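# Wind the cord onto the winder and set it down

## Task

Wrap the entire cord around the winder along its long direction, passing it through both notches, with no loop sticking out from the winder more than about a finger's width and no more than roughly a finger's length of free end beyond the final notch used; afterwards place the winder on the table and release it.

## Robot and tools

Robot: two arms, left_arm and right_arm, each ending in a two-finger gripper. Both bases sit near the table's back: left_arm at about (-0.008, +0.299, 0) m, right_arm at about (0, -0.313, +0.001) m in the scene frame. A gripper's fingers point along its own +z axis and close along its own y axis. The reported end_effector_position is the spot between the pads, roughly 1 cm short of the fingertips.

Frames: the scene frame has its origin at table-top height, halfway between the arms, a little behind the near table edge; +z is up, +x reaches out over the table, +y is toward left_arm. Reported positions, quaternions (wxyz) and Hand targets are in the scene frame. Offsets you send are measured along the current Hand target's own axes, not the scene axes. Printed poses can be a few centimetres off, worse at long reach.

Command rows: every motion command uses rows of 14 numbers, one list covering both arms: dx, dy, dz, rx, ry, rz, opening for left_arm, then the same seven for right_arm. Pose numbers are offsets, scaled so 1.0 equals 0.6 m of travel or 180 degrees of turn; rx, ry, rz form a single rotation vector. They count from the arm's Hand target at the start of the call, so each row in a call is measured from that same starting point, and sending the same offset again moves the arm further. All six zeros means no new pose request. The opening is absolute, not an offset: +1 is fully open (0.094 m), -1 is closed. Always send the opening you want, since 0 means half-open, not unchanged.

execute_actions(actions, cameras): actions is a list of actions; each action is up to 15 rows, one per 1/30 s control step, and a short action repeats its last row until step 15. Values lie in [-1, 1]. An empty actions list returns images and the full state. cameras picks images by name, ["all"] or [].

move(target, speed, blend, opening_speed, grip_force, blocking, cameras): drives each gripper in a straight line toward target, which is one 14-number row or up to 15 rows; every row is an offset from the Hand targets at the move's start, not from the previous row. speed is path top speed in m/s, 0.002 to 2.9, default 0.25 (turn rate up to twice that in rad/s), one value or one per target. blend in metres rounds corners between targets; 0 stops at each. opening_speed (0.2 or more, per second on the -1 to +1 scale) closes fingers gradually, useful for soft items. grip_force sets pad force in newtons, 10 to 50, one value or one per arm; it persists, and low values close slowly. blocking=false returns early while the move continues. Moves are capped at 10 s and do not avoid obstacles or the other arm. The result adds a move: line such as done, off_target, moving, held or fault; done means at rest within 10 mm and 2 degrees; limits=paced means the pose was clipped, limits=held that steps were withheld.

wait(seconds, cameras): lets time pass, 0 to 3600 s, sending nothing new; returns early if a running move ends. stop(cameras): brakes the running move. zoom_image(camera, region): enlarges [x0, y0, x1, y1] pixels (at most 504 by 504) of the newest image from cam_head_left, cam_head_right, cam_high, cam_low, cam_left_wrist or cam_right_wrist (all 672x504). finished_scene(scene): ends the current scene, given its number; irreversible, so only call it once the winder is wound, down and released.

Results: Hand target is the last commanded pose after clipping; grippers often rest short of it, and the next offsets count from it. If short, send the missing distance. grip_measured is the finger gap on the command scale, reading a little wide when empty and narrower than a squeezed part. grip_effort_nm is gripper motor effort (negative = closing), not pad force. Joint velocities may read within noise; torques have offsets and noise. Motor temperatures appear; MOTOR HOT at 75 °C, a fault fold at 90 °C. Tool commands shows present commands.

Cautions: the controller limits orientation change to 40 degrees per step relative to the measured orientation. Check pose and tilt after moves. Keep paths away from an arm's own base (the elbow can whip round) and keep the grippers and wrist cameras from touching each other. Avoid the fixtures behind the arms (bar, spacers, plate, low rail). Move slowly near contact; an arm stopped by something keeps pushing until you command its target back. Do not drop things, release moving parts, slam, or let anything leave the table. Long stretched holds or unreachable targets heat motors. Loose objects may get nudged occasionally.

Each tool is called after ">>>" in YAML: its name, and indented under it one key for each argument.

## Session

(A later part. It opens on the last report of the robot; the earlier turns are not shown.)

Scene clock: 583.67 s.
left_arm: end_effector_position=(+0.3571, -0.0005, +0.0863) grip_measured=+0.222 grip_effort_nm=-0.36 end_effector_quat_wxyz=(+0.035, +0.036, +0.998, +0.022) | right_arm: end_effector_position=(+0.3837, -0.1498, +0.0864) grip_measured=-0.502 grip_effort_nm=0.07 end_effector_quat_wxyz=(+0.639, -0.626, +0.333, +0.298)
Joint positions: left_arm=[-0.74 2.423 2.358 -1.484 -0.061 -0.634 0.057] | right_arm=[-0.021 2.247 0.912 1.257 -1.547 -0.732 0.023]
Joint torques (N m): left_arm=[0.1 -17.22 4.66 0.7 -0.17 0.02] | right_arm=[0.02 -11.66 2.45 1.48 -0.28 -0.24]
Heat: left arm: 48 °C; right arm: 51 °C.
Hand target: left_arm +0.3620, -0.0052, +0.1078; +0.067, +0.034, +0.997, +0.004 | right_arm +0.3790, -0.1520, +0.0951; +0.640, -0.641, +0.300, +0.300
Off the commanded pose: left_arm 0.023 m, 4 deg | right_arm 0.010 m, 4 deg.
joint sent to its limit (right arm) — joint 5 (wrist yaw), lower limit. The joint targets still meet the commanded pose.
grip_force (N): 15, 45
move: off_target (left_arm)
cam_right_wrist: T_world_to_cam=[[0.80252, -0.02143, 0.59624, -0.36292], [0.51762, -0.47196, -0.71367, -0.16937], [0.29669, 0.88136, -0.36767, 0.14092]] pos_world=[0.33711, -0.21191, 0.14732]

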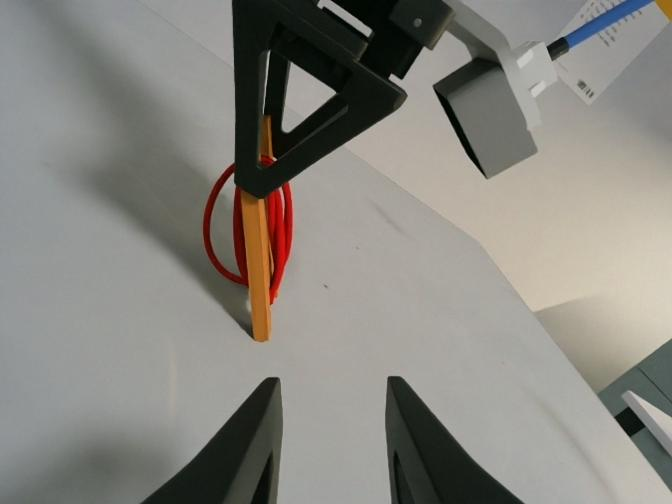

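>>> zoom_image:
  camera: "cam_right_wrist"
  region: [180, 100, 380, 370]

Scaled by 1.867 from the camera's image (finer frame: 960x720).

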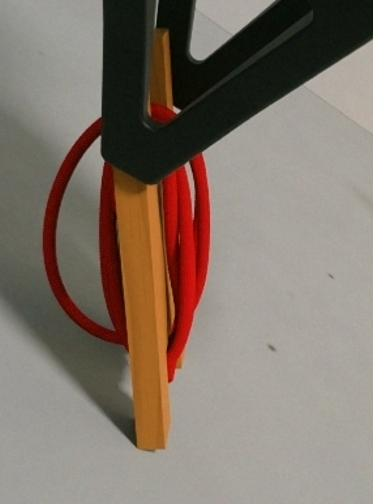

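>>> move:
  target: [-0.0135,0.0013,-0.1005,0,0,0,0.0, 0,0,0,0,0,0,-0.5]
  speed: 0.08
  cameras: ["cam_right_wrist", "cam_left_wrist"]

>>> zoom_image:
  camera: "cam_right_wrist"
  region: [220, 60, 420, 330]

Scene clock: 585.97 s.
left_arm: end_effector_position=(+0.3612, -0.0052, +0.1405) grip_measured=+0.222 grip_effort_nm=-0.36 end_effector_quat_wxyz=(+0.074, +0.035, +0.997, -0.010) | right_arm: end_effector_position=(+0.3837, -0.1498, +0.0864) grip_measured=-0.502 grip_effort_nm=0.06 end_effector_quat_wxyz=(+0.639, -0.626, +0.333, +0.298)
Joint positions: left_arm=[-0.74 2.39 2.515 -1.572 -0.061 -0.634 0.057] | right_arm=[-0.021 2.247 0.912 1.257 -1.547 -0.732 0.023]
Joint torques (N m): left_arm=[0.27 -16.31 7.34 0.54 -0.18 0.11] | right_arm=[-0.12 -11.67 2.58 1.43 -0.26 -0.22]
Heat: left arm: 49 °C; right arm: 52 °C.
Hand target: left_arm +0.3621, -0.0052, +0.1689; +0.067, +0.034, +0.997, +0.004 | right_arm +0.3790, -0.1520, +0.0951; +0.640, -0.641, +0.300, +0.300
Off the commanded pose: left_arm 0.028 m, 2 deg | right_arm 0.010 m, 4 deg.
joint sent to its limit (left arm) — joint 4 (wrist pitch), lower limit. The joint targets are off in orientation, not in position.
joint sent to its limit (right arm) — joint 5 (wrist yaw), lower limit. The joint targets still meet the commanded pose.
grip_force (N): 15, 45
move: off_target (left_arm)
cam_left_wrist: T_world_to_cam=[[-0.0466, -0.99848, 0.02937, 0.00697], [-0.96528, 0.05258, 0.25587, 0.35251], [-0.25703, -0.01643, -0.96627, 0.31481]] pos_world=[0.42151, -0.00641, 0.21379]
cam_right_wrist: T_world_to_cam=[[0.80252, -0.02143, 0.59624, -0.36292], [0.51762, -0.47196, -0.71367, -0.16937], [0.29669, 0.88136, -0.36767, 0.14092]] pos_world=[0.33711, -0.21191, 0.14732]
Images, in order (width x height): cam_left_wrist 672x504, cam_right_wrist 672x504.

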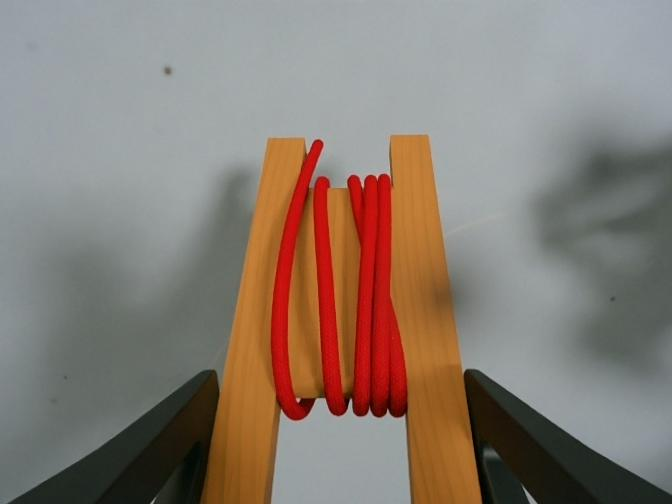

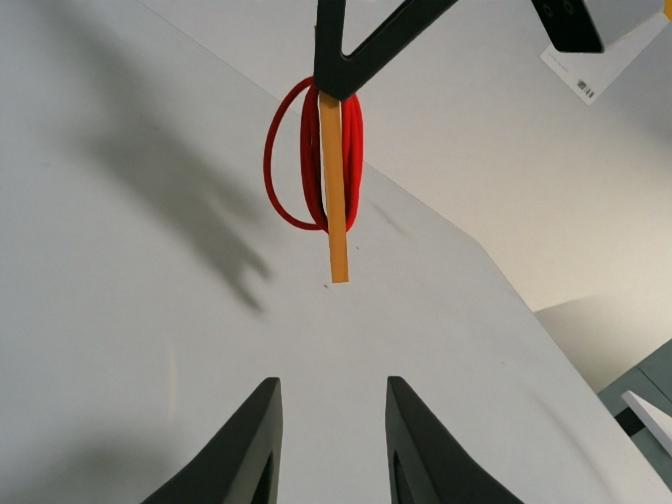

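Scaled by 1.867 from the camera's image (finer frame: 960x720).

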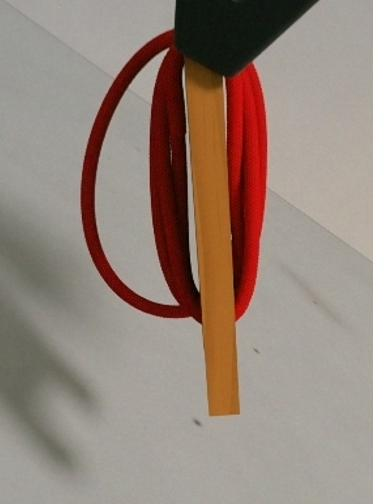

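>>> move:
  target: [0,0,0,0,-0.2778,0,0.0, 0,0,0,0,0,0,-0.5]
  speed: 0.15
  cameras: ["cam_right_wrist", "cam_left_wrist"]

>>> zoom_image:
  camera: "cam_right_wrist"
  region: [200, 60, 480, 330]

Scene clock: 592.83 s.
left_arm: end_effector_position=(+0.3593, -0.0028, +0.1463) grip_measured=+0.222 grip_effort_nm=-0.36 end_effector_quat_wxyz=(+0.455, +0.043, +0.890, +0.006) | right_arm: end_effector_position=(+0.3837, -0.1498, +0.0864) grip_measured=-0.502 grip_effort_nm=0.06 end_effector_quat_wxyz=(+0.639, -0.626, +0.333, +0.298)
Joint positions: left_arm=[-0.941 1.808 1.301 -0.349 -0.657 -0.563 0.057] | right_arm=[-0.021 2.247 0.912 1.257 -1.547 -0.732 0.023]
Joint torques (N m): left_arm=[0.17 -12.25 5.53 2.07 -0.47 0.15] | right_arm=[-0.21 -11.41 2.58 1.42 -0.26 -0.21]
Heat: left arm: 51 °C; right arm: 53 °C.
Hand target: left_arm +0.3621, -0.0052, +0.1688; +0.482, +0.033, +0.876, -0.011 | right_arm +0.3790, -0.1520, +0.0951; +0.640, -0.641, +0.300, +0.300
Off the commanded pose: left_arm 0.023 m, 4 deg | right_arm 0.010 m, 4 deg.
joint sent to its limit (right arm) — joint 5 (wrist yaw), lower limit. The joint targets still meet the commanded pose.
grip_force (N): 15, 45
move: off_target (left_arm)
cam_left_wrist: T_world_to_cam=[[-0.06533, -0.99763, -0.02178, 0.02336], [-0.85719, 0.06728, -0.51059, 0.42256], [0.51084, -0.01469, -0.85955, 0.02846]] pos_world=[0.3492, -0.00471, 0.24072]
cam_right_wrist: T_world_to_cam=[[0.80252, -0.02143, 0.59624, -0.36292], [0.51762, -0.47196, -0.71367, -0.16937], [0.29669, 0.88136, -0.36767, 0.14092]] pos_world=[0.33711, -0.21191, 0.14732]
Images, in order (width x height): cam_left_wrist 672x504, cam_right_wrist 672x504.

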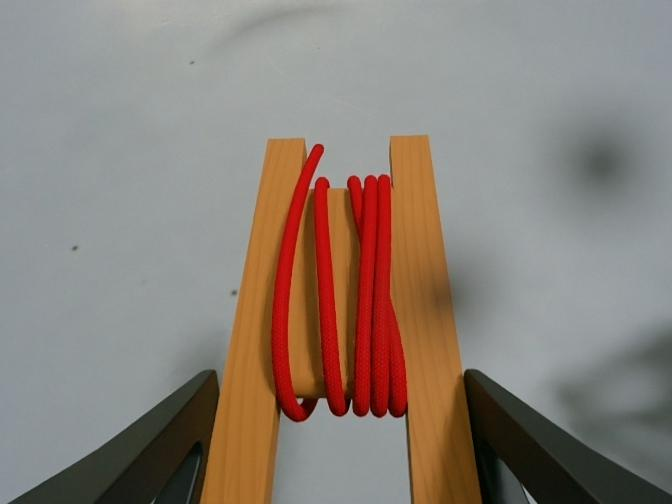

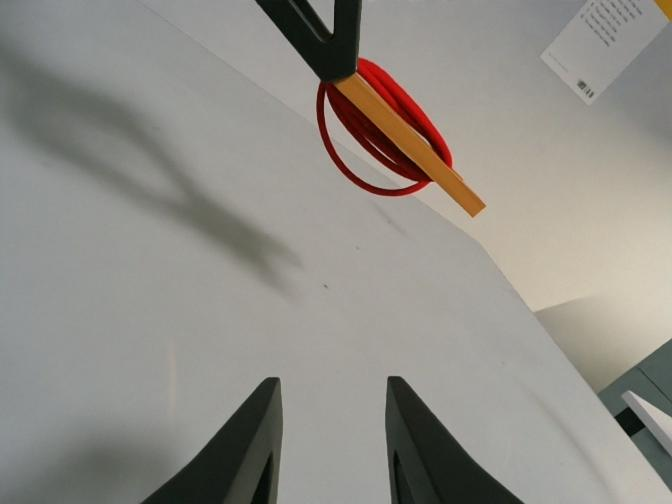

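Scaled by 1.800 from the camera's image (finer frame: 960x720).

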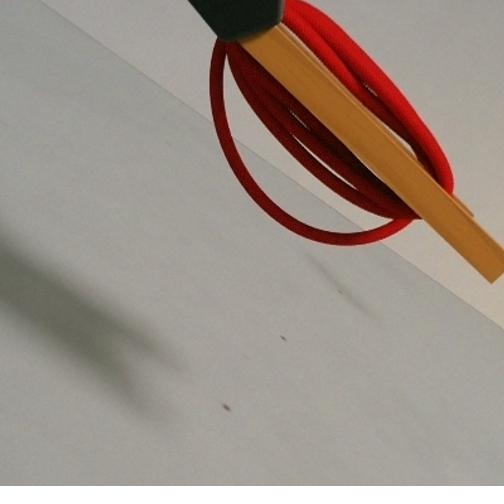

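>>> move:
  target: [0.1324,-0.002,0.0841,0,-0.03,0,0.0, 0,0,0,0,0,0,-0.5]
  speed: 0.07
  cameras: ["cam_right_wrist"]

Scene clock: 596.10 s.
left_arm: end_effector_position=(+0.3602, -0.0029, +0.0738) grip_measured=+0.222 grip_effort_nm=-0.36 end_effector_quat_wxyz=(+0.511, +0.035, +0.859, -0.011) | right_arm: end_effector_position=(+0.3837, -0.1498, +0.0864) grip_measured=-0.502 grip_effort_nm=0.07 end_effector_quat_wxyz=(+0.639, -0.626, +0.333, +0.298)
Joint positions: left_arm=[-0.961 1.919 1.008 0.199 -0.722 -0.512 0.057] | right_arm=[-0.021 2.247 0.912 1.257 -1.547 -0.732 0.023]
Joint torques (N m): left_arm=[0.09 -7.57 4.79 2.2 -0.42 0.23] | right_arm=[-0.27 -11.56 2.45 1.48 -0.24 -0.2]
Heat: left arm: 50 °C; right arm: 54 °C.
Hand target: left_arm +0.3621, -0.0053, +0.0746; +0.523, +0.032, +0.852, -0.013 | right_arm +0.3790, -0.1520, +0.0951; +0.640, -0.641, +0.300, +0.300
Off the commanded pose: left_arm 0.003 m, 2 deg | right_arm 0.010 m, 4 deg.
joint sent to its limit (right arm) — joint 5 (wrist yaw), lower limit. The joint targets still meet the commanded pose.
grip_force (N): 15, 45
move: done
cam_right_wrist: T_world_to_cam=[[0.80252, -0.02143, 0.59624, -0.36292], [0.51762, -0.47196, -0.71367, -0.16937], [0.29669, 0.88136, -0.36767, 0.14092]] pos_world=[0.33711, -0.21191, 0.14732]

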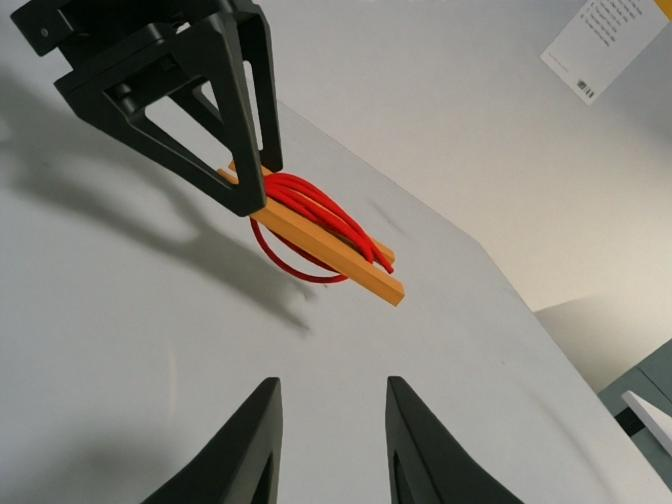

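>>> zoom_image:
  camera: "cam_right_wrist"
  region: [210, 140, 430, 330]

Scaled by 2.291 from the camera's image (finer frame: 960x720).

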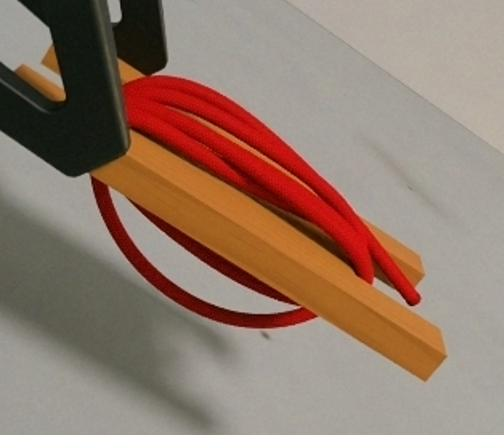

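>>> move:
  target: [0.058,-0.0008,0.0295,0,0,0,0.0, 0,0,0,0,0,0,-0.5]
  speed: 0.05
  cameras: ["cam_right_wrist"]

>>> zoom_image:
  camera: "cam_right_wrist"
  region: [200, 180, 440, 380]

Scene clock: 598.33 s.
left_arm: end_effector_position=(+0.3612, -0.0026, +0.0345) grip_measured=+0.222 grip_effort_nm=-0.36 end_effector_quat_wxyz=(+0.511, +0.035, +0.859, -0.010) | right_arm: end_effector_position=(+0.3837, -0.1498, +0.0864) grip_measured=-0.502 grip_effort_nm=0.06 end_effector_quat_wxyz=(+0.639, -0.626, +0.333, +0.298)
Joint positions: left_arm=[-0.961 2.028 0.966 0.35 -0.724 -0.512 0.057] | right_arm=[-0.021 2.247 0.912 1.257 -1.547 -0.732 0.023]
Joint torques (N m): left_arm=[-0.08 -7.95 4.33 2.18 -0.42 0.18] | right_arm=[-0.14 -11.66 2.7 1.45 -0.27 -0.22]
Heat: left arm: 50 °C; right arm: 54 °C.
Hand target: left_arm +0.3621, -0.0053, +0.0356; +0.523, +0.032, +0.852, -0.013 | right_arm +0.3790, -0.1520, +0.0951; +0.640, -0.641, +0.300, +0.300
Off the commanded pose: left_arm 0.003 m, 2 deg | right_arm 0.010 m, 4 deg.
joint sent to its limit (right arm) — joint 5 (wrist yaw), lower limit. The joint targets still meet the commanded pose.
grip_force (N): 15, 45
move: done
cam_right_wrist: T_world_to_cam=[[0.80252, -0.02143, 0.59624, -0.36292], [0.51762, -0.47196, -0.71367, -0.16937], [0.29669, 0.88136, -0.36767, 0.14092]] pos_world=[0.33711, -0.21191, 0.14732]

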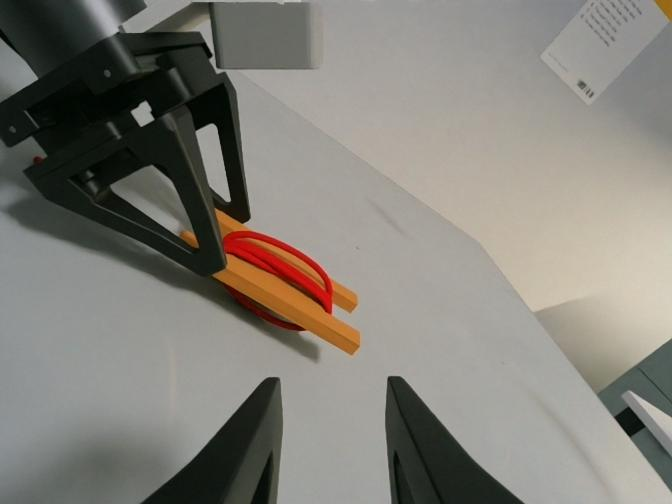

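Scaled by 2.100 from the camera's image (finer frame: 960x720).

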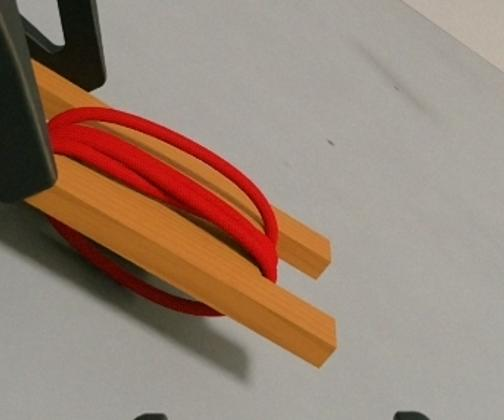

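>>> move:
  target: [0.0275,-0.0004,0.014,0,0,0,0.0, 0,0,0,0,0,0,-0.5]
  speed: 0.04
  cameras: ["cam_right_wrist", "cam_left_wrist"]

>>> zoom_image:
  camera: "cam_right_wrist"
  region: [160, 220, 400, 420]

Scene clock: 605.97 s.
left_arm: end_effector_position=(+0.3619, -0.0045, +0.0184) grip_measured=+0.222 grip_effort_nm=-0.36 end_effector_quat_wxyz=(+0.515, +0.033, +0.857, -0.012) | right_arm: end_effector_position=(+0.3837, -0.1498, +0.0864) grip_measured=-0.502 grip_effort_nm=0.06 end_effector_quat_wxyz=(+0.639, -0.626, +0.333, +0.298)
Joint positions: left_arm=[-0.965 2.085 0.956 0.425 -0.729 -0.512 0.057] | right_arm=[-0.021 2.247 0.912 1.257 -1.547 -0.732 0.023]
Joint torques (N m): left_arm=[0.12 -7.94 3.86 2.16 -0.38 0.18] | right_arm=[-0.12 -11.4 2.47 1.47 -0.29 -0.24]
Motor temperatures (°C): left_arm=[24 48 43 39 25 25 26] | right_arm=[22 55 34 38 24 26 26]
Heat: left arm: 48 °C; right arm: 55 °C.
Hand target: left_arm +0.3621, -0.0054, +0.0171; +0.523, +0.033, +0.852, -0.013 | right_arm +0.3790, -0.1520, +0.0951; +0.640, -0.641, +0.300, +0.300
Off the commanded pose: left_arm 0.002 m, 1 deg | right_arm 0.010 m, 4 deg.
joint sent to its limit (right arm) — joint 5 (wrist yaw), lower limit. The joint targets still meet the commanded pose.
grip_force (N): 15, 45
move: done
cam_left_wrist: T_world_to_cam=[[-0.06682, -0.99763, 0.01643, 0.01879], [-0.78012, 0.04197, -0.62421, 0.3336], [0.62205, -0.05453, -0.78108, -0.12463]] pos_world=[0.33903, -0.00205, 0.11059]
cam_right_wrist: T_world_to_cam=[[0.80252, -0.02143, 0.59624, -0.36292], [0.51762, -0.47196, -0.71367, -0.16937], [0.29669, 0.88136, -0.36767, 0.14092]] pos_world=[0.33711, -0.21191, 0.14732]
Images, in order (width x height): cam_left_wrist 672x504, cam_right_wrist 672x504.

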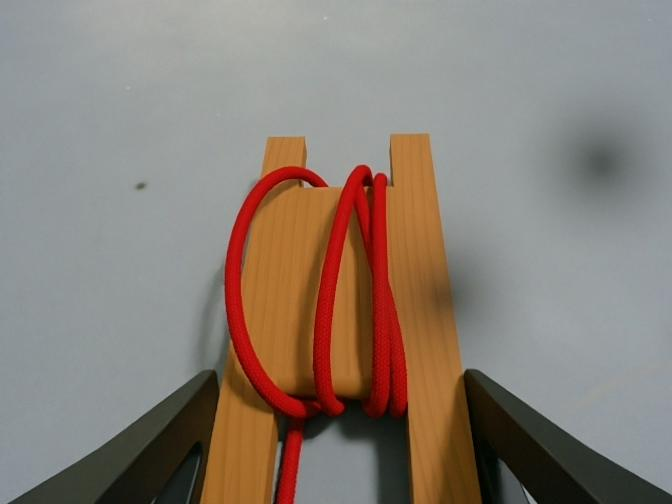

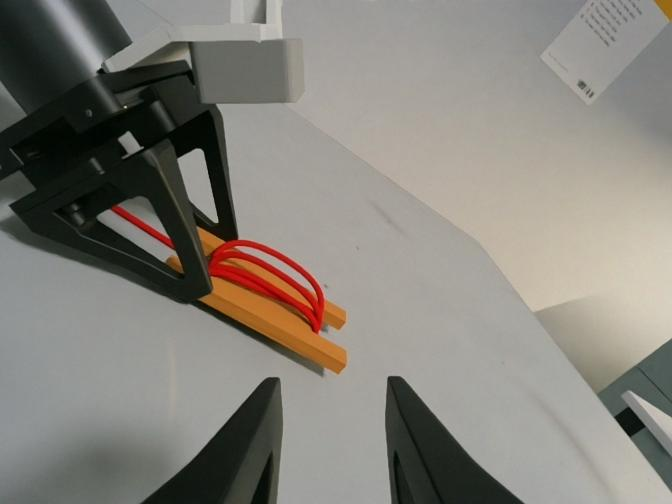

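Scaled by 2.100 from the camera's image (finer frame: 960x720).

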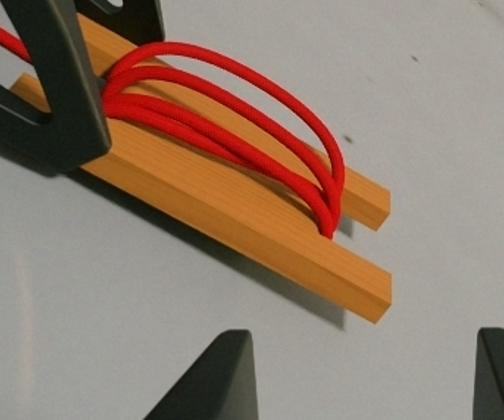

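>>> move:
  target: [-0.363,0.0028,-0.2352,0,0,0,0.0, 0,0,0,0,0,0,-0.5]
  speed: 0.12
  grip_force: [45, 45]
  cameras: ["cam_right_wrist", "cam_left_wrist", "cam_low"]

Scene clock: 613.83 s.
left_arm: end_effector_position=(+0.3347, -0.0036, +0.2498) grip_measured=+0.200 grip_effort_nm=-0.91 end_effector_quat_wxyz=(+0.502, +0.054, +0.863, +0.006) | right_arm: end_effector_position=(+0.3837, -0.1498, +0.0864) grip_measured=-0.502 grip_effort_nm=0.07 end_effector_quat_wxyz=(+0.639, -0.626, +0.333, +0.298)
Joint positions: left_arm=[-1.012 1.674 1.479 -0.579 -0.758 -0.529 0.056] | right_arm=[-0.021 2.247 0.912 1.257 -1.547 -0.732 0.023]
Joint torques (N m): left_arm=[-0.01 -9.58 8.95 1.73 -0.48 -0.09] | right_arm=[-0.18 -11.54 2.52 1.48 -0.31 -0.26]
Motor temperatures (°C): left_arm=[24 48 43 40 25 25 26] | right_arm=[22 56 34 38 24 26 26]
Heat: left arm: 48 °C; right arm: 56 °C.
Hand target: left_arm +0.3351, -0.0050, +0.2751; +0.522, +0.033, +0.852, -0.012 | right_arm +0.3790, -0.1520, +0.0951; +0.640, -0.641, +0.300, +0.300
Off the commanded pose: left_arm 0.025 m, 4 deg | right_arm 0.010 m, 4 deg.
joint sent to its limit (right arm) — joint 5 (wrist yaw), lower limit. The joint targets still meet the commanded pose.
grip_force (N): 45, 45
move: off_target (left_arm)
cam_left_wrist: T_world_to_cam=[[-0.08313, -0.9959, -0.03567, 0.03255], [-0.79481, 0.08785, -0.60047, 0.45597], [0.60114, -0.02157, -0.79885, 0.08468]] pos_world=[0.31422, -0.00582, 0.3426]
cam_right_wrist: T_world_to_cam=[[0.80252, -0.02143, 0.59624, -0.36292], [0.51762, -0.47196, -0.71367, -0.16937], [0.29669, 0.88136, -0.36767, 0.14092]] pos_world=[0.33711, -0.21191, 0.14732]
Images, in order (width x height): cam_low 672x504, cam_left_wrist 672x504, cam_right_wrist 672x504.

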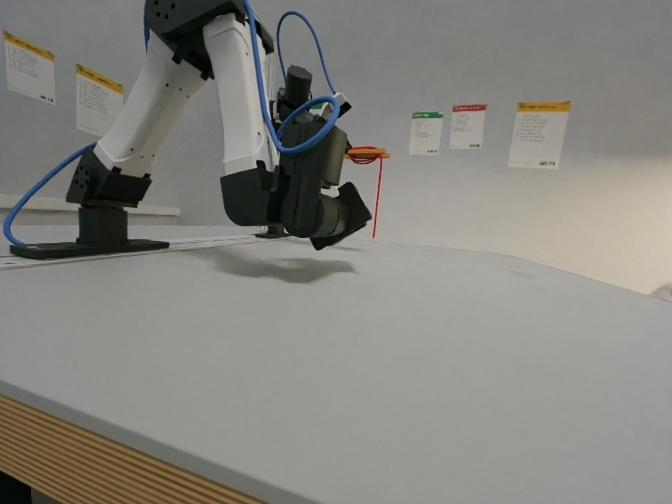

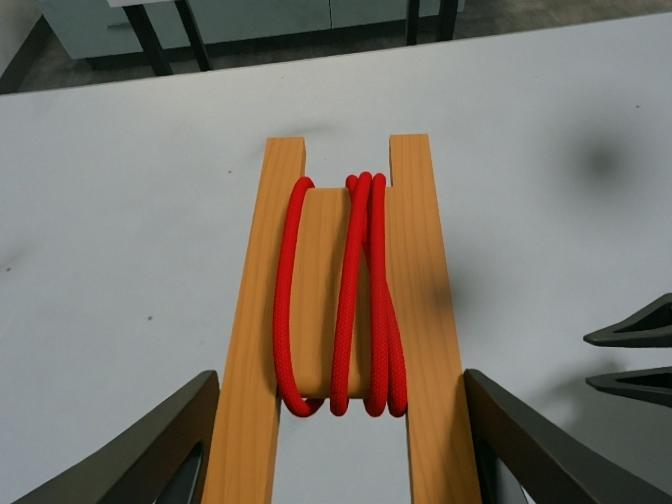

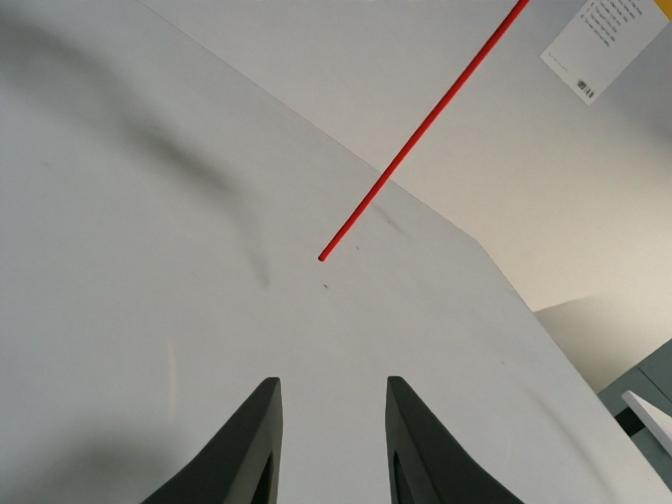

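>>> zoom_image:
  camera: "cam_low"
  region: [310, 120, 430, 250]

Scaled by 3.877 from the camera's image (finer frame: 960x720).

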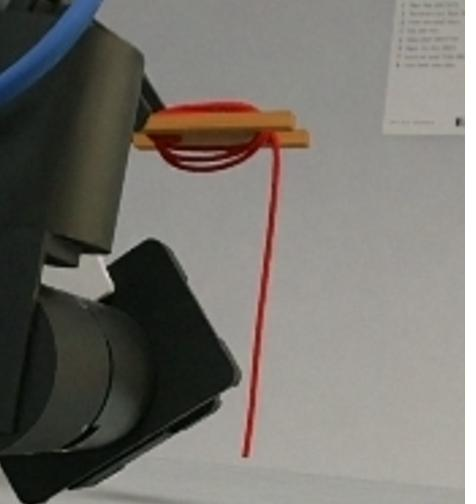

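>>> move:
  target:
    - [0,0,0,0,0,0,0.0, -0.2051,-0.1707,0.045,0,0,0.7133,-0.3]
    - [0,0,0,0,0,0,0.0, -0.2051,-0.1707,0.12,0,0,0.7133,-0.3]
  speed: 0.22
  blend: [0.02,0]
  cameras: ["cam_right_wrist"]

Scene clock: 622.50 s.
left_arm: end_effector_position=(+0.3347, -0.0036, +0.2499) grip_measured=+0.200 grip_effort_nm=-0.91 end_effector_quat_wxyz=(+0.502, +0.053, +0.863, +0.006) | right_arm: end_effector_position=(+0.3798, -0.0812, +0.2567) grip_measured=-0.301 grip_effort_nm=0.06 end_effector_quat_wxyz=(+0.008, -0.016, +0.715, +0.699)
Joint positions: left_arm=[-1.012 1.674 1.48 -0.58 -0.758 -0.529 0.056] | right_arm=[0.157 1.794 1.158 0.49 -1.431 1.385 0.033]
Joint torques (N m): left_arm=[0.01 -9.59 9.02 1.74 -0.48 -0.07] | right_arm=[0.54 -8.73 4.85 1.51 -0.01 0]
Motor temperatures (°C): left_arm=[24 46 44 39 25 25 26] | right_arm=[22 55 34 37 24 25 26]
Heat: left arm: 46 °C; right arm: 55 °C.
Hand target: left_arm +0.3352, -0.0050, +0.2752; +0.523, +0.032, +0.852, -0.013 | right_arm +0.3789, -0.0798, +0.2550; +0.009, -0.009, +0.708, +0.706
Off the commanded pose: left_arm 0.025 m, 4 deg | right_arm 0.003 m, 1 deg.
grip_force (N): 45, 45
move: done
cam_right_wrist: T_world_to_cam=[[0.02756, -0.00553, -0.9996, 0.24539], [-0.89246, -0.45058, -0.02211, 0.3463], [-0.45028, 0.89272, -0.01735, 0.33895]] pos_world=[0.45492, -0.14519, 0.25883]

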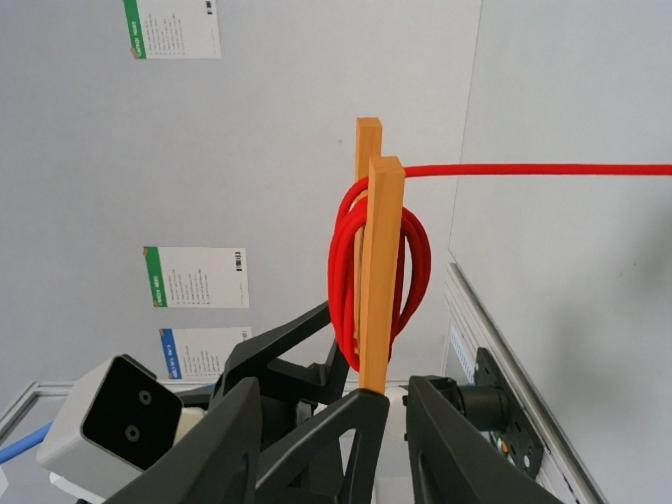

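>>> move:
  target: [0,0,0,0,0,0,0.0, 0.0055,-0.0215,0.0283,0,0,0,-0.3]
  speed: 0.08
  cameras: ["cam_right_wrist"]

Scene clock: 624.63 s.
left_arm: end_effector_position=(+0.3347, -0.0036, +0.2499) grip_measured=+0.200 grip_effort_nm=-0.91 end_effector_quat_wxyz=(+0.502, +0.053, +0.863, +0.006) | right_arm: end_effector_position=(+0.3747, -0.0648, +0.2509) grip_measured=-0.301 grip_effort_nm=0.06 end_effector_quat_wxyz=(+0.017, -0.020, +0.708, +0.706)
Joint positions: left_arm=[-1.012 1.674 1.48 -0.58 -0.758 -0.529 0.056] | right_arm=[0.202 1.812 1.094 0.719 -1.381 1.512 0.033]
Joint torques (N m): left_arm=[-0.01 -9.58 8.98 1.75 -0.49 -0.07] | right_arm=[0.8 -7.08 4.6 1.62 0.08 0.01]
Heat: left arm: 46 °C; right arm: 54 °C.
Hand target: left_arm +0.3352, -0.0050, +0.2752; +0.523, +0.032, +0.852, -0.013 | right_arm +0.3758, -0.0629, +0.2421; +0.009, -0.009, +0.708, +0.706
Off the commanded pose: left_arm 0.025 m, 4 deg | right_arm 0.009 m, 1 deg.
grip_force (N): 45, 45
move: done
cam_right_wrist: T_world_to_cam=[[0.04431, 0.01461, -0.99891, 0.23467], [-0.89456, -0.44456, -0.04618, 0.35619], [-0.44475, 0.89563, -0.00663, 0.31723]] pos_world=[0.44932, -0.1292, 0.25296]

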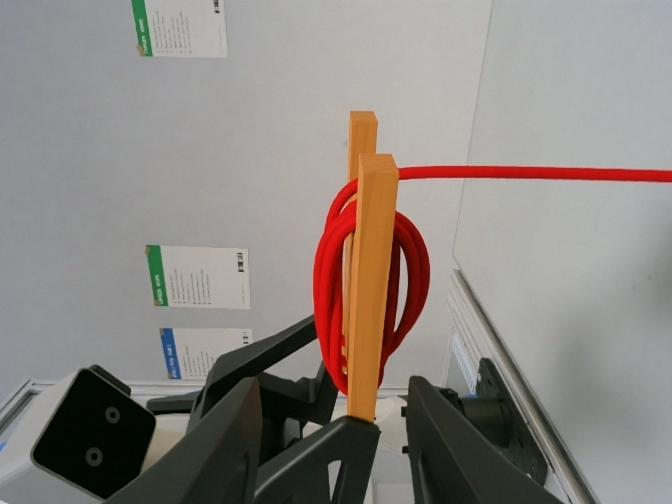

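>>> move:
  target: [0,0,0,0,0,0,0.0, -0.003,-0.0175,0,0,0,0,-0.3]
  speed: 0.06
  cameras: ["cam_right_wrist"]

Scene clock: 626.17 s.
left_arm: end_effector_position=(+0.3347, -0.0036, +0.2499) grip_measured=+0.200 grip_effort_nm=-0.91 end_effector_quat_wxyz=(+0.502, +0.053, +0.863, +0.006) | right_arm: end_effector_position=(+0.3769, -0.0644, +0.2406) grip_measured=-0.301 grip_effort_nm=0.06 end_effector_quat_wxyz=(+0.016, -0.020, +0.707, +0.707)
Joint positions: left_arm=[-1.012 1.674 1.48 -0.58 -0.758 -0.529 0.056] | right_arm=[0.202 1.843 1.079 0.78 -1.381 1.528 0.033]
Joint torques (N m): left_arm=[0.03 -9.62 8.95 1.74 -0.48 -0.08] | right_arm=[0.7 -7.19 4.46 1.57 0.05 -0.02]
Heat: left arm: 46 °C; right arm: 54 °C.
Hand target: left_arm +0.3352, -0.0050, +0.2752; +0.523, +0.032, +0.852, -0.013 | right_arm +0.3779, -0.0629, +0.2316; +0.009, -0.009, +0.708, +0.706
Off the commanded pose: left_arm 0.025 m, 4 deg | right_arm 0.009 m, 1 deg.
grip_force (N): 45, 45
move: done
cam_right_wrist: T_world_to_cam=[[0.04403, 0.01769, -0.99887, 0.22458], [-0.89456, -0.44444, -0.0473, 0.35814], [-0.44477, 0.89563, -0.00374, 0.31709]] pos_world=[0.45152, -0.1288, 0.24246]

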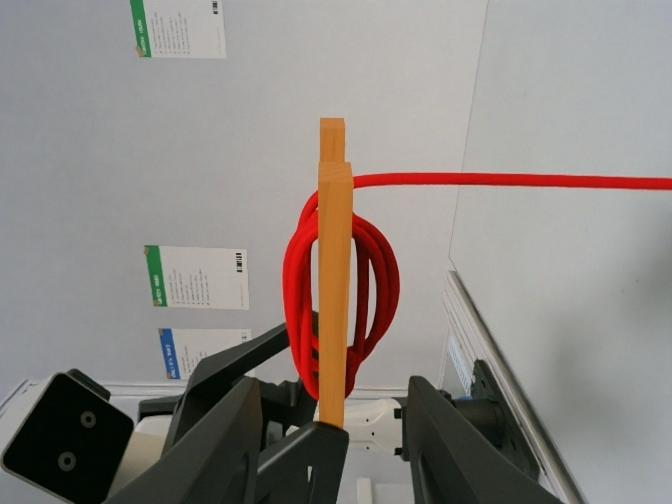

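>>> move:
  target: [0,0,0,0,0,0,0.0, 0,0.0075,0.0283,0,0,0,-0.3]
  speed: 0.06
  cameras: ["cam_right_wrist"]

Scene clock: 627.30 s.
left_arm: end_effector_position=(+0.3347, -0.0036, +0.2499) grip_measured=+0.200 grip_effort_nm=-0.91 end_effector_quat_wxyz=(+0.502, +0.053, +0.863, +0.006) | right_arm: end_effector_position=(+0.3739, -0.0484, +0.2387) grip_measured=-0.301 grip_effort_nm=0.06 end_effector_quat_wxyz=(+0.013, -0.017, +0.707, +0.707)
Joint positions: left_arm=[-1.012 1.674 1.48 -0.58 -0.758 -0.529 0.056] | right_arm=[0.244 1.848 1.079 0.781 -1.34 1.533 0.033]
Joint torques (N m): left_arm=[0.01 -9.63 9.01 1.74 -0.47 -0.08] | right_arm=[0.64 -7.21 6.37 1.48 0.11 0.01]
Heat: left arm: 46 °C; right arm: 54 °C.
Hand target: left_arm +0.3352, -0.0050, +0.2752; +0.523, +0.032, +0.852, -0.013 | right_arm +0.3778, -0.0459, +0.2360; +0.009, -0.009, +0.708, +0.706
Off the commanded pose: left_arm 0.025 m, 4 deg | right_arm 0.005 m, 1 deg.
grip_force (N): 45, 45
move: done
cam_right_wrist: T_world_to_cam=[[0.0352, 0.01732, -0.99923, 0.2259], [-0.89463, -0.44509, -0.03923, 0.36055], [-0.44543, 0.89532, -0.00018, 0.30085]] pos_world=[0.44861, -0.11279, 0.23992]

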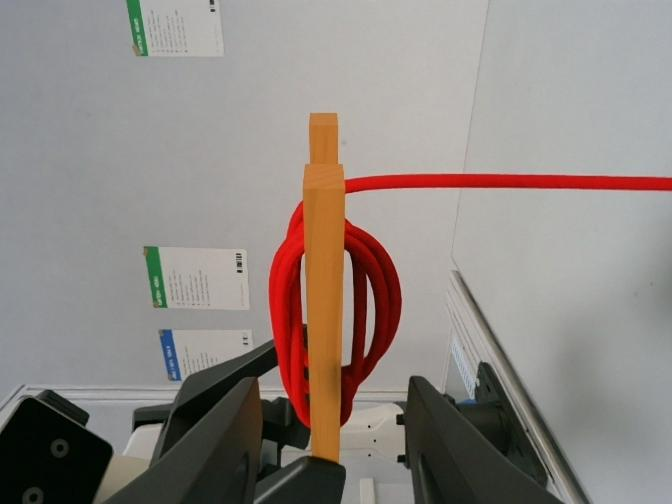

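>>> move:
  target: [0,0,0,0,0,0,0.0, 0,0.003,0.0217,0,0,0,-0.3]
  speed: 0.06
  cameras: ["cam_right_wrist"]

Scene clock: 628.47 s.
left_arm: end_effector_position=(+0.3347, -0.0036, +0.2499) grip_measured=+0.200 grip_effort_nm=-0.91 end_effector_quat_wxyz=(+0.502, +0.053, +0.863, +0.006) | right_arm: end_effector_position=(+0.3724, -0.0357, +0.2378) grip_measured=-0.301 grip_effort_nm=0.06 end_effector_quat_wxyz=(+0.012, -0.015, +0.707, +0.707)
Joint positions: left_arm=[-1.012 1.674 1.48 -0.58 -0.758 -0.529 0.056] | right_arm=[0.277 1.855 1.086 0.779 -1.307 1.534 0.033]
Joint torques (N m): left_arm=[0.05 -9.61 8.98 1.74 -0.48 -0.08] | right_arm=[0.72 -7.49 7.19 1.44 0.08 -0.03]
Heat: left arm: 46 °C; right arm: 53 °C.
Hand target: left_arm +0.3352, -0.0050, +0.2752; +0.523, +0.032, +0.852, -0.013 | right_arm +0.3776, -0.0327, +0.2378; +0.009, -0.009, +0.708, +0.706
Off the commanded pose: left_arm 0.025 m, 4 deg | right_arm 0.006 m, 1 deg.
grip_force (N): 45, 45
move: done
cam_right_wrist: T_world_to_cam=[[0.03104, 0.01695, -0.99937, 0.22637], [-0.89477, -0.44513, -0.03534, 0.36394], [-0.44545, 0.8953, 0.00135, 0.28846]] pos_world=[0.44711, -0.10009, 0.23871]

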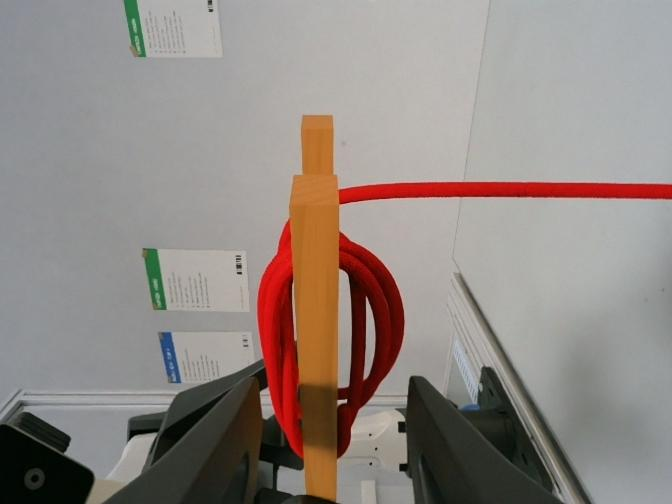

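>>> move:
  target:
    - [0,0,0,0,0,0,0.0, 0,0.006,0.004,0,0,0,-0.3]
  speed: 0.05

>>> move:
  target: [0,0,0,0,0,0,0.0, 0,0,0,0,0,0,-0.95]
  opening_speed: 0.4
  cameras: ["cam_right_wrist"]

Scene clock: 629.50 s.
left_arm: end_effector_position=(+0.3347, -0.0036, +0.2499) grip_measured=+0.200 grip_effort_nm=-0.91 end_effector_quat_wxyz=(+0.502, +0.053, +0.863, +0.006) | right_arm: end_effector_position=(+0.3739, -0.0344, +0.2394) grip_measured=-0.301 grip_effort_nm=0.06 end_effector_quat_wxyz=(+0.011, -0.013, +0.707, +0.707)
Joint positions: left_arm=[-1.012 1.674 1.48 -0.58 -0.758 -0.529 0.056] | right_arm=[0.28 1.855 1.095 0.767 -1.301 1.536 0.033]
Joint torques (N m): left_arm=[-0.01 -9.59 8.99 1.73 -0.48 -0.08] | right_arm=[0.9 -7.92 7.32 1.39 0.12 -0.01]
Heat: left arm: 46 °C; right arm: 53 °C.
Hand target: left_arm +0.3352, -0.0050, +0.2752; +0.523, +0.032, +0.852, -0.013 | right_arm +0.3776, -0.0305, +0.2415; +0.009, -0.009, +0.708, +0.706
Off the commanded pose: left_arm 0.025 m, 4 deg | right_arm 0.006 m, 0 deg.
grip_force (N): 45, 45
move: done

Scene clock: 631.33 s.
left_arm: end_effector_position=(+0.3341, -0.0026, +0.2487) grip_measured=+0.199 grip_effort_nm=-0.91 end_effector_quat_wxyz=(+0.500, +0.055, +0.864, +0.009) | right_arm: end_effector_position=(+0.3739, -0.0344, +0.2392) grip_measured=-0.867 grip_effort_nm=-0.94 end_effector_quat_wxyz=(+0.010, -0.011, +0.708, +0.706)
Joint positions: left_arm=[-1.012 1.674 1.48 -0.588 -0.758 -0.53 0.056] | right_arm=[0.28 1.855 1.095 0.765 -1.301 1.537 0.006]
Joint torques (N m): left_arm=[-0.02 -9.68 8.95 1.79 -0.48 -0.08] | right_arm=[0.95 -7.91 7.24 1.45 0.08 -0.04]
Heat: left arm: 45 °C; right arm: 52 °C.
Hand target: left_arm +0.3352, -0.0050, +0.2752; +0.523, +0.032, +0.852, -0.013 | right_arm +0.3776, -0.0305, +0.2415; +0.009, -0.009, +0.708, +0.706
Off the commanded pose: left_arm 0.027 m, 5 deg | right_arm 0.006 m, 0 deg.
grip_force (N): 45, 45
move: done
cam_right_wrist: T_world_to_cam=[[0.02358, 0.01564, -0.9996, 0.23056], [-0.89671, -0.44172, -0.02806, 0.36503], [-0.44198, 0.89702, 0.00361, 0.28622]] pos_world=[0.44839, -0.09911, 0.23968]

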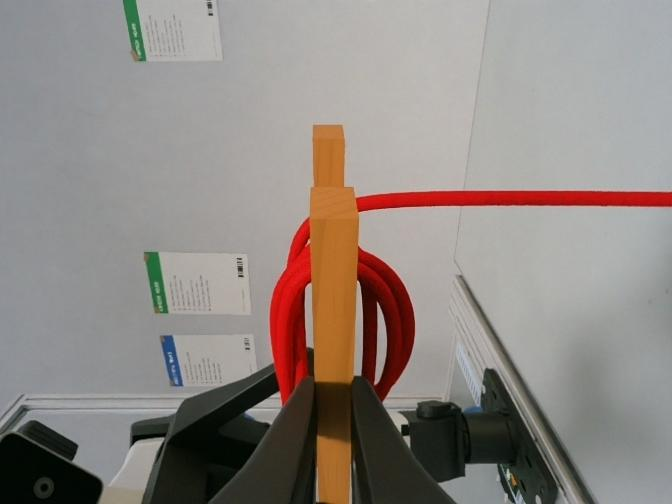

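>>> move:
  target: [0,0,0,0,0,0,0.5, 0,0,0,0,0,0,-0.95]
  opening_speed: 0.5

>>> move:
  target:
    - [0.025,0,-0.08,0,0,0,0.5, 0,0,0,0,0,0,-0.95]
    - [0.025,0,-0.25,0,0,0,0.5, 0,0,0,0,0,0,-0.95]
  speed: 0.12
  blend: [0.01,0]
  cameras: ["cam_left_wrist", "cam_right_wrist"]

Scene clock: 632.90 s.
left_arm: end_effector_position=(+0.3343, -0.0021, +0.2493) grip_measured=+0.497 grip_effort_nm=0.13 end_effector_quat_wxyz=(+0.501, +0.054, +0.864, +0.010) | right_arm: end_effector_position=(+0.3739, -0.0344, +0.2387) grip_measured=-0.867 grip_effort_nm=-0.95 end_effector_quat_wxyz=(+0.009, -0.010, +0.708, +0.706)
Joint positions: left_arm=[-1.012 1.674 1.481 -0.588 -0.762 -0.53 0.07] | right_arm=[0.28 1.855 1.095 0.761 -1.301 1.537 0.006]
Joint torques (N m): left_arm=[-0.01 -9.42 8.88 1.82 -0.44 -0.06] | right_arm=[1.03 -7.9 7.21 1.48 0.08 -0.06]
Heat: left arm: 45 °C; right arm: 52 °C.
Hand target: left_arm +0.3352, -0.0050, +0.2752; +0.523, +0.032, +0.852, -0.012 | right_arm +0.3776, -0.0305, +0.2415; +0.009, -0.009, +0.708, +0.706
Off the commanded pose: left_arm 0.026 m, 5 deg | right_arm 0.006 m, 0 deg.
grip_force (N): 45, 45
move: done

Scene clock: 635.50 s.
left_arm: end_effector_position=(+0.1947, +0.0061, +0.3217) grip_measured=+0.498 grip_effort_nm=0.13 end_effector_quat_wxyz=(+0.514, +0.043, +0.856, -0.006) | right_arm: end_effector_position=(+0.3739, -0.0344, +0.2386) grip_measured=-0.867 grip_effort_nm=-0.96 end_effector_quat_wxyz=(+0.009, -0.010, +0.708, +0.706)
Joint positions: left_arm=[-1.409 1.57 1.716 -1.276 -1.008 -1.036 0.07] | right_arm=[0.28 1.855 1.095 0.761 -1.301 1.537 0.006]
Joint torques (N m): left_arm=[-0.03 -4.81 7.69 1.08 -0.65 -0.11] | right_arm=[0.95 -7.8 7.38 1.44 0.09 -0.06]
Heat: left arm: 45 °C; right arm: 52 °C.
Hand target: left_arm +0.1949, +0.0039, +0.3298; +0.523, +0.032, +0.852, -0.012 | right_arm +0.3776, -0.0305, +0.2415; +0.009, -0.009, +0.708, +0.706
Off the commanded pose: left_arm 0.008 m, 2 deg | right_arm 0.006 m, 0 deg.
grip_force (N): 45, 45
move: done
cam_left_wrist: T_world_to_cam=[[-0.07844, -0.99691, -0.00442, 0.02225], [-0.77907, 0.06407, -0.62366, 0.39149], [0.62202, -0.04548, -0.78168, 0.21689]] pos_world=[0.17184, 0.00696, 0.4138]
cam_right_wrist: T_world_to_cam=[[0.01882, 0.01445, -0.99972, 0.23169], [-0.89682, -0.44178, -0.02327, 0.3639], [-0.44199, 0.89701, 0.00464, 0.28598]] pos_world=[0.44839, -0.09911, 0.23876]

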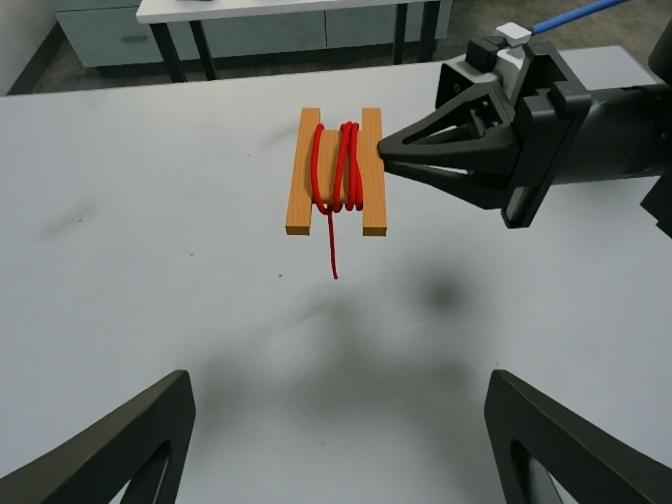

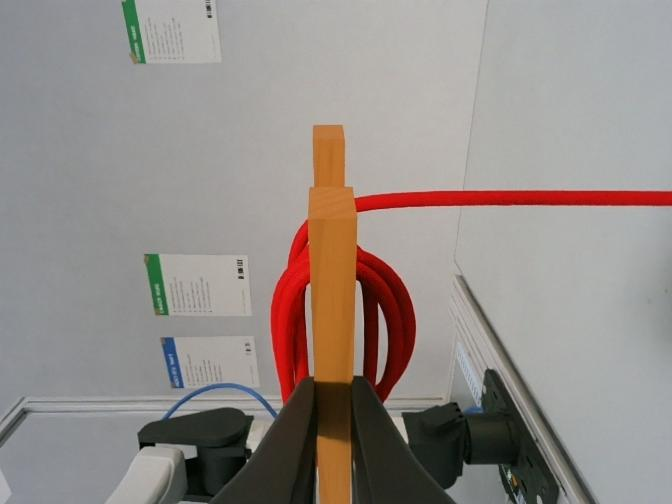

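>>> move:
  target:
    - [0.0045,0.2332,0.1065,0.444,0.273,-0.273,-0.3, 0,0,0,0,0,-0.5,-0.95]
    - [-0.0008,0.1787,0.3177,0.444,0.273,-0.273,-0.3, 0,0,0,0,0,-1.0,-0.95]
  speed: 0.23
  blend: [0.03,0]
  cameras: ["cam_left_wrist", "cam_right_wrist", "cam_low"]

Scene clock: 645.67 s.
left_arm: end_effector_position=(+0.3659, +0.1028, +0.2419) grip_measured=-0.298 grip_effort_nm=-0.08 end_effector_quat_wxyz=(-0.033, +0.005, +0.710, -0.704) | right_arm: end_effector_position=(+0.3769, -0.0339, +0.2327) grip_measured=-0.867 grip_effort_nm=-0.96 end_effector_quat_wxyz=(+0.705, -0.709, +0.001, -0.002)
Joint positions: left_arm=[-0.085 1.958 1.522 -0.863 1.574 -0.326 0.033] | right_arm=[0.28 1.872 1.095 0.768 -1.295 -1.588 0.006]
Joint torques (N m): left_arm=[-0.01 -8.03 7.99 1.02 0.55 0.14] | right_arm=[0.99 -9.32 7.17 1.32 0.04 -0.04]
Motor temperatures (°C): left_arm=[24 44 45 38 25 25 26] | right_arm=[22 50 36 38 24 25 26]
Heat: left arm: 45 °C; right arm: 50 °C.
Hand target: left_arm +0.3719, +0.1003, +0.2452; -0.025, +0.024, +0.711, -0.702 | right_arm +0.3777, -0.0304, +0.2414; +0.706, -0.708, -0.009, -0.009
Off the commanded pose: left_arm 0.007 m, 2 deg | right_arm 0.009 m, 1 deg.
grip_force (N): 45, 45
move: done
cam_left_wrist: T_world_to_cam=[[0.06694, 0.00129, 0.99776, -0.26653], [-0.89371, 0.4447, 0.05939, 0.30645], [-0.44363, -0.89568, 0.03093, 0.33319]] pos_world=[0.43953, 0.16249, 0.23743]
cam_right_wrist: T_world_to_cam=[[0.00622, 0.0229, 0.99972, -0.23452], [0.89585, -0.44432, 0.0046, -0.31551], [0.4443, 0.89557, -0.02328, -0.04078]] pos_world=[0.30223, -0.09829, 0.23495]
Images, in order (width x height): cam_low 672x504, cam_left_wrist 672x504, cam_right_wrist 672x504.

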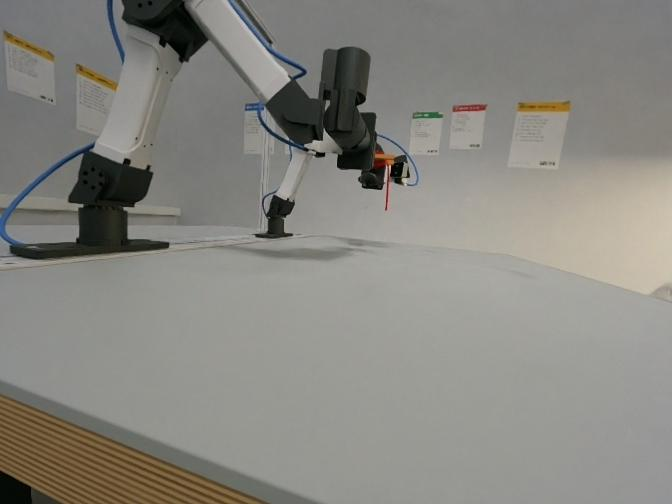

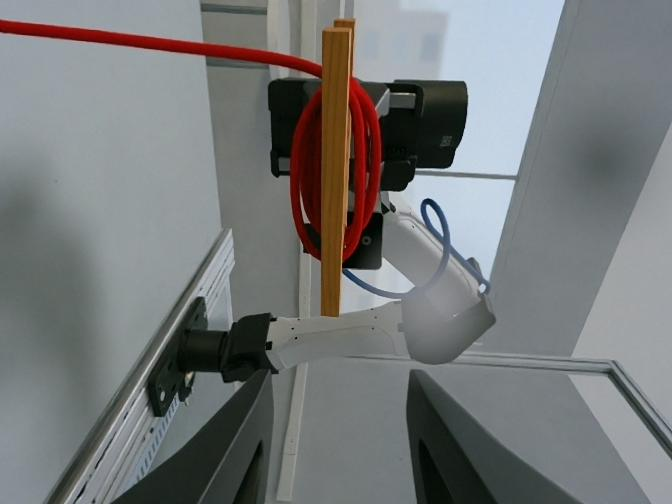

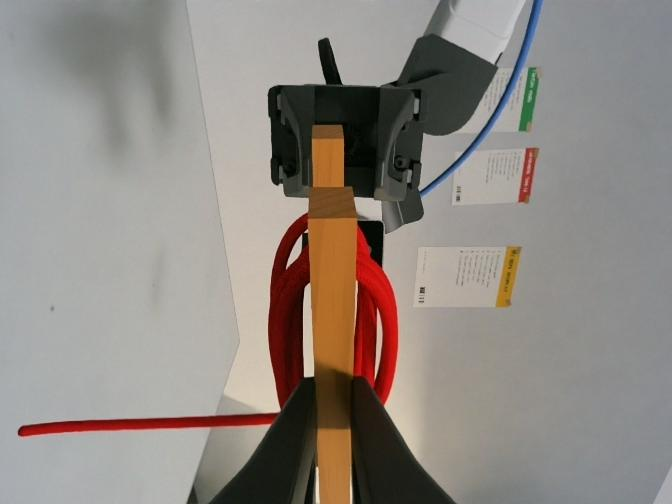

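>>> move:
  target: [-0.0229,0.0038,0.0902,0,0,0,-0.3, 0,0,0,0,0,0,-0.95]
  speed: 0.1
  cameras: ["cam_left_wrist"]

Scene clock: 650.10 s.
left_arm: end_effector_position=(+0.3861, +0.0474, +0.2263) grip_measured=-0.298 grip_effort_nm=-0.09 end_effector_quat_wxyz=(-0.071, +0.034, +0.728, -0.682) | right_arm: end_effector_position=(+0.3769, -0.0339, +0.2324) grip_measured=-0.867 grip_effort_nm=-0.96 end_effector_quat_wxyz=(+0.705, -0.709, +0.001, -0.002)
Joint positions: left_arm=[-0.215 2.058 1.605 -0.544 1.512 -0.645 0.033] | right_arm=[0.28 1.872 1.095 0.765 -1.295 -1.59 0.006]
Joint torques (N m): left_arm=[0.03 -14.35 5.22 1.46 0.47 0.01] | right_arm=[0.99 -9.21 7.1 1.31 0.01 -0.08]
Heat: left arm: 45 °C; right arm: 50 °C.
Hand target: left_arm +0.3820, +0.0454, +0.2423; -0.025, +0.024, +0.711, -0.702 | right_arm +0.3777, -0.0304, +0.2413; +0.706, -0.708, -0.009, -0.009
Off the commanded pose: left_arm 0.017 m, 6 deg | right_arm 0.010 m, 2 deg.
grip_force (N): 45, 45
move: off_target (left_arm)
cam_left_wrist: T_world_to_cam=[[0.07591, -0.06088, 0.99525, -0.25224], [-0.84667, 0.52329, 0.09659, 0.31985], [-0.52668, -0.84998, -0.01182, 0.33261]] pos_world=[0.46513, 0.09998, 0.22408]

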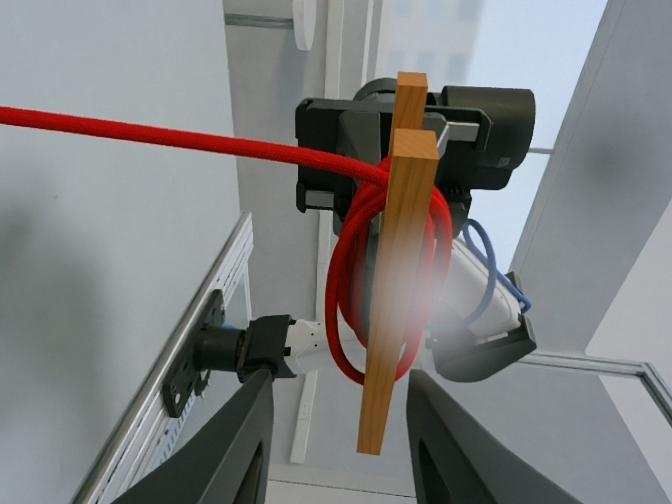

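>>> move:
  target: [0.008,-0.03,0,0,0,0.012,-0.3, 0,0,0,0,0,0,-0.95]
  speed: 0.08
  cameras: ["cam_left_wrist"]

Scene clock: 652.17 s.
left_arm: end_effector_position=(+0.3820, +0.0475, +0.2445) grip_measured=-0.298 grip_effort_nm=-0.08 end_effector_quat_wxyz=(-0.052, +0.042, +0.729, -0.681) | right_arm: end_effector_position=(+0.3769, -0.0339, +0.2324) grip_measured=-0.867 grip_effort_nm=-0.96 end_effector_quat_wxyz=(+0.705, -0.709, +0.001, -0.002)
Joint positions: left_arm=[-0.216 1.988 1.553 -0.407 1.498 -0.762 0.033] | right_arm=[0.28 1.872 1.095 0.765 -1.295 -1.59 0.006]
Joint torques (N m): left_arm=[-0.08 -13.89 5.33 1.68 0.4 0.03] | right_arm=[0.99 -9.07 6.9 1.27 0.08 -0.05]
Heat: left arm: 45 °C; right arm: 50 °C.
Hand target: left_arm +0.3773, +0.0455, +0.2601; -0.012, +0.037, +0.711, -0.702 | right_arm +0.3777, -0.0304, +0.2413; +0.706, -0.708, -0.009, -0.009
Off the commanded pose: left_arm 0.017 m, 6 deg | right_arm 0.010 m, 1 deg.
grip_force (N): 45, 45
move: off_target (left_arm)
cam_left_wrist: T_world_to_cam=[[0.03847, -0.05977, 0.99747, -0.2563], [-0.85666, 0.51193, 0.06372, 0.32696], [-0.51445, -0.85694, -0.03151, 0.33126]] pos_world=[0.46037, 0.10117, 0.24526]

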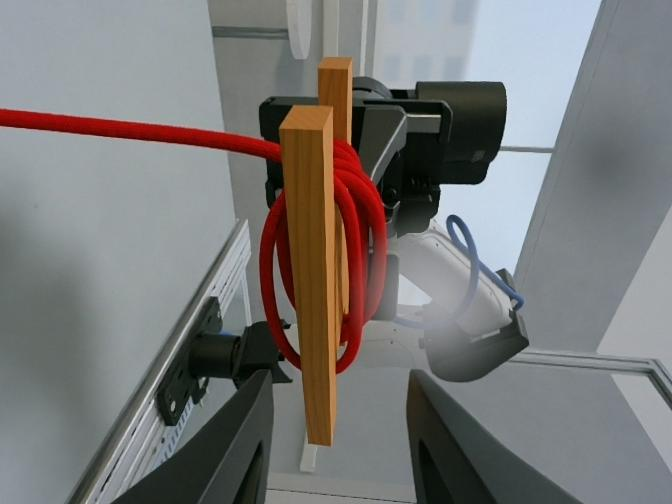

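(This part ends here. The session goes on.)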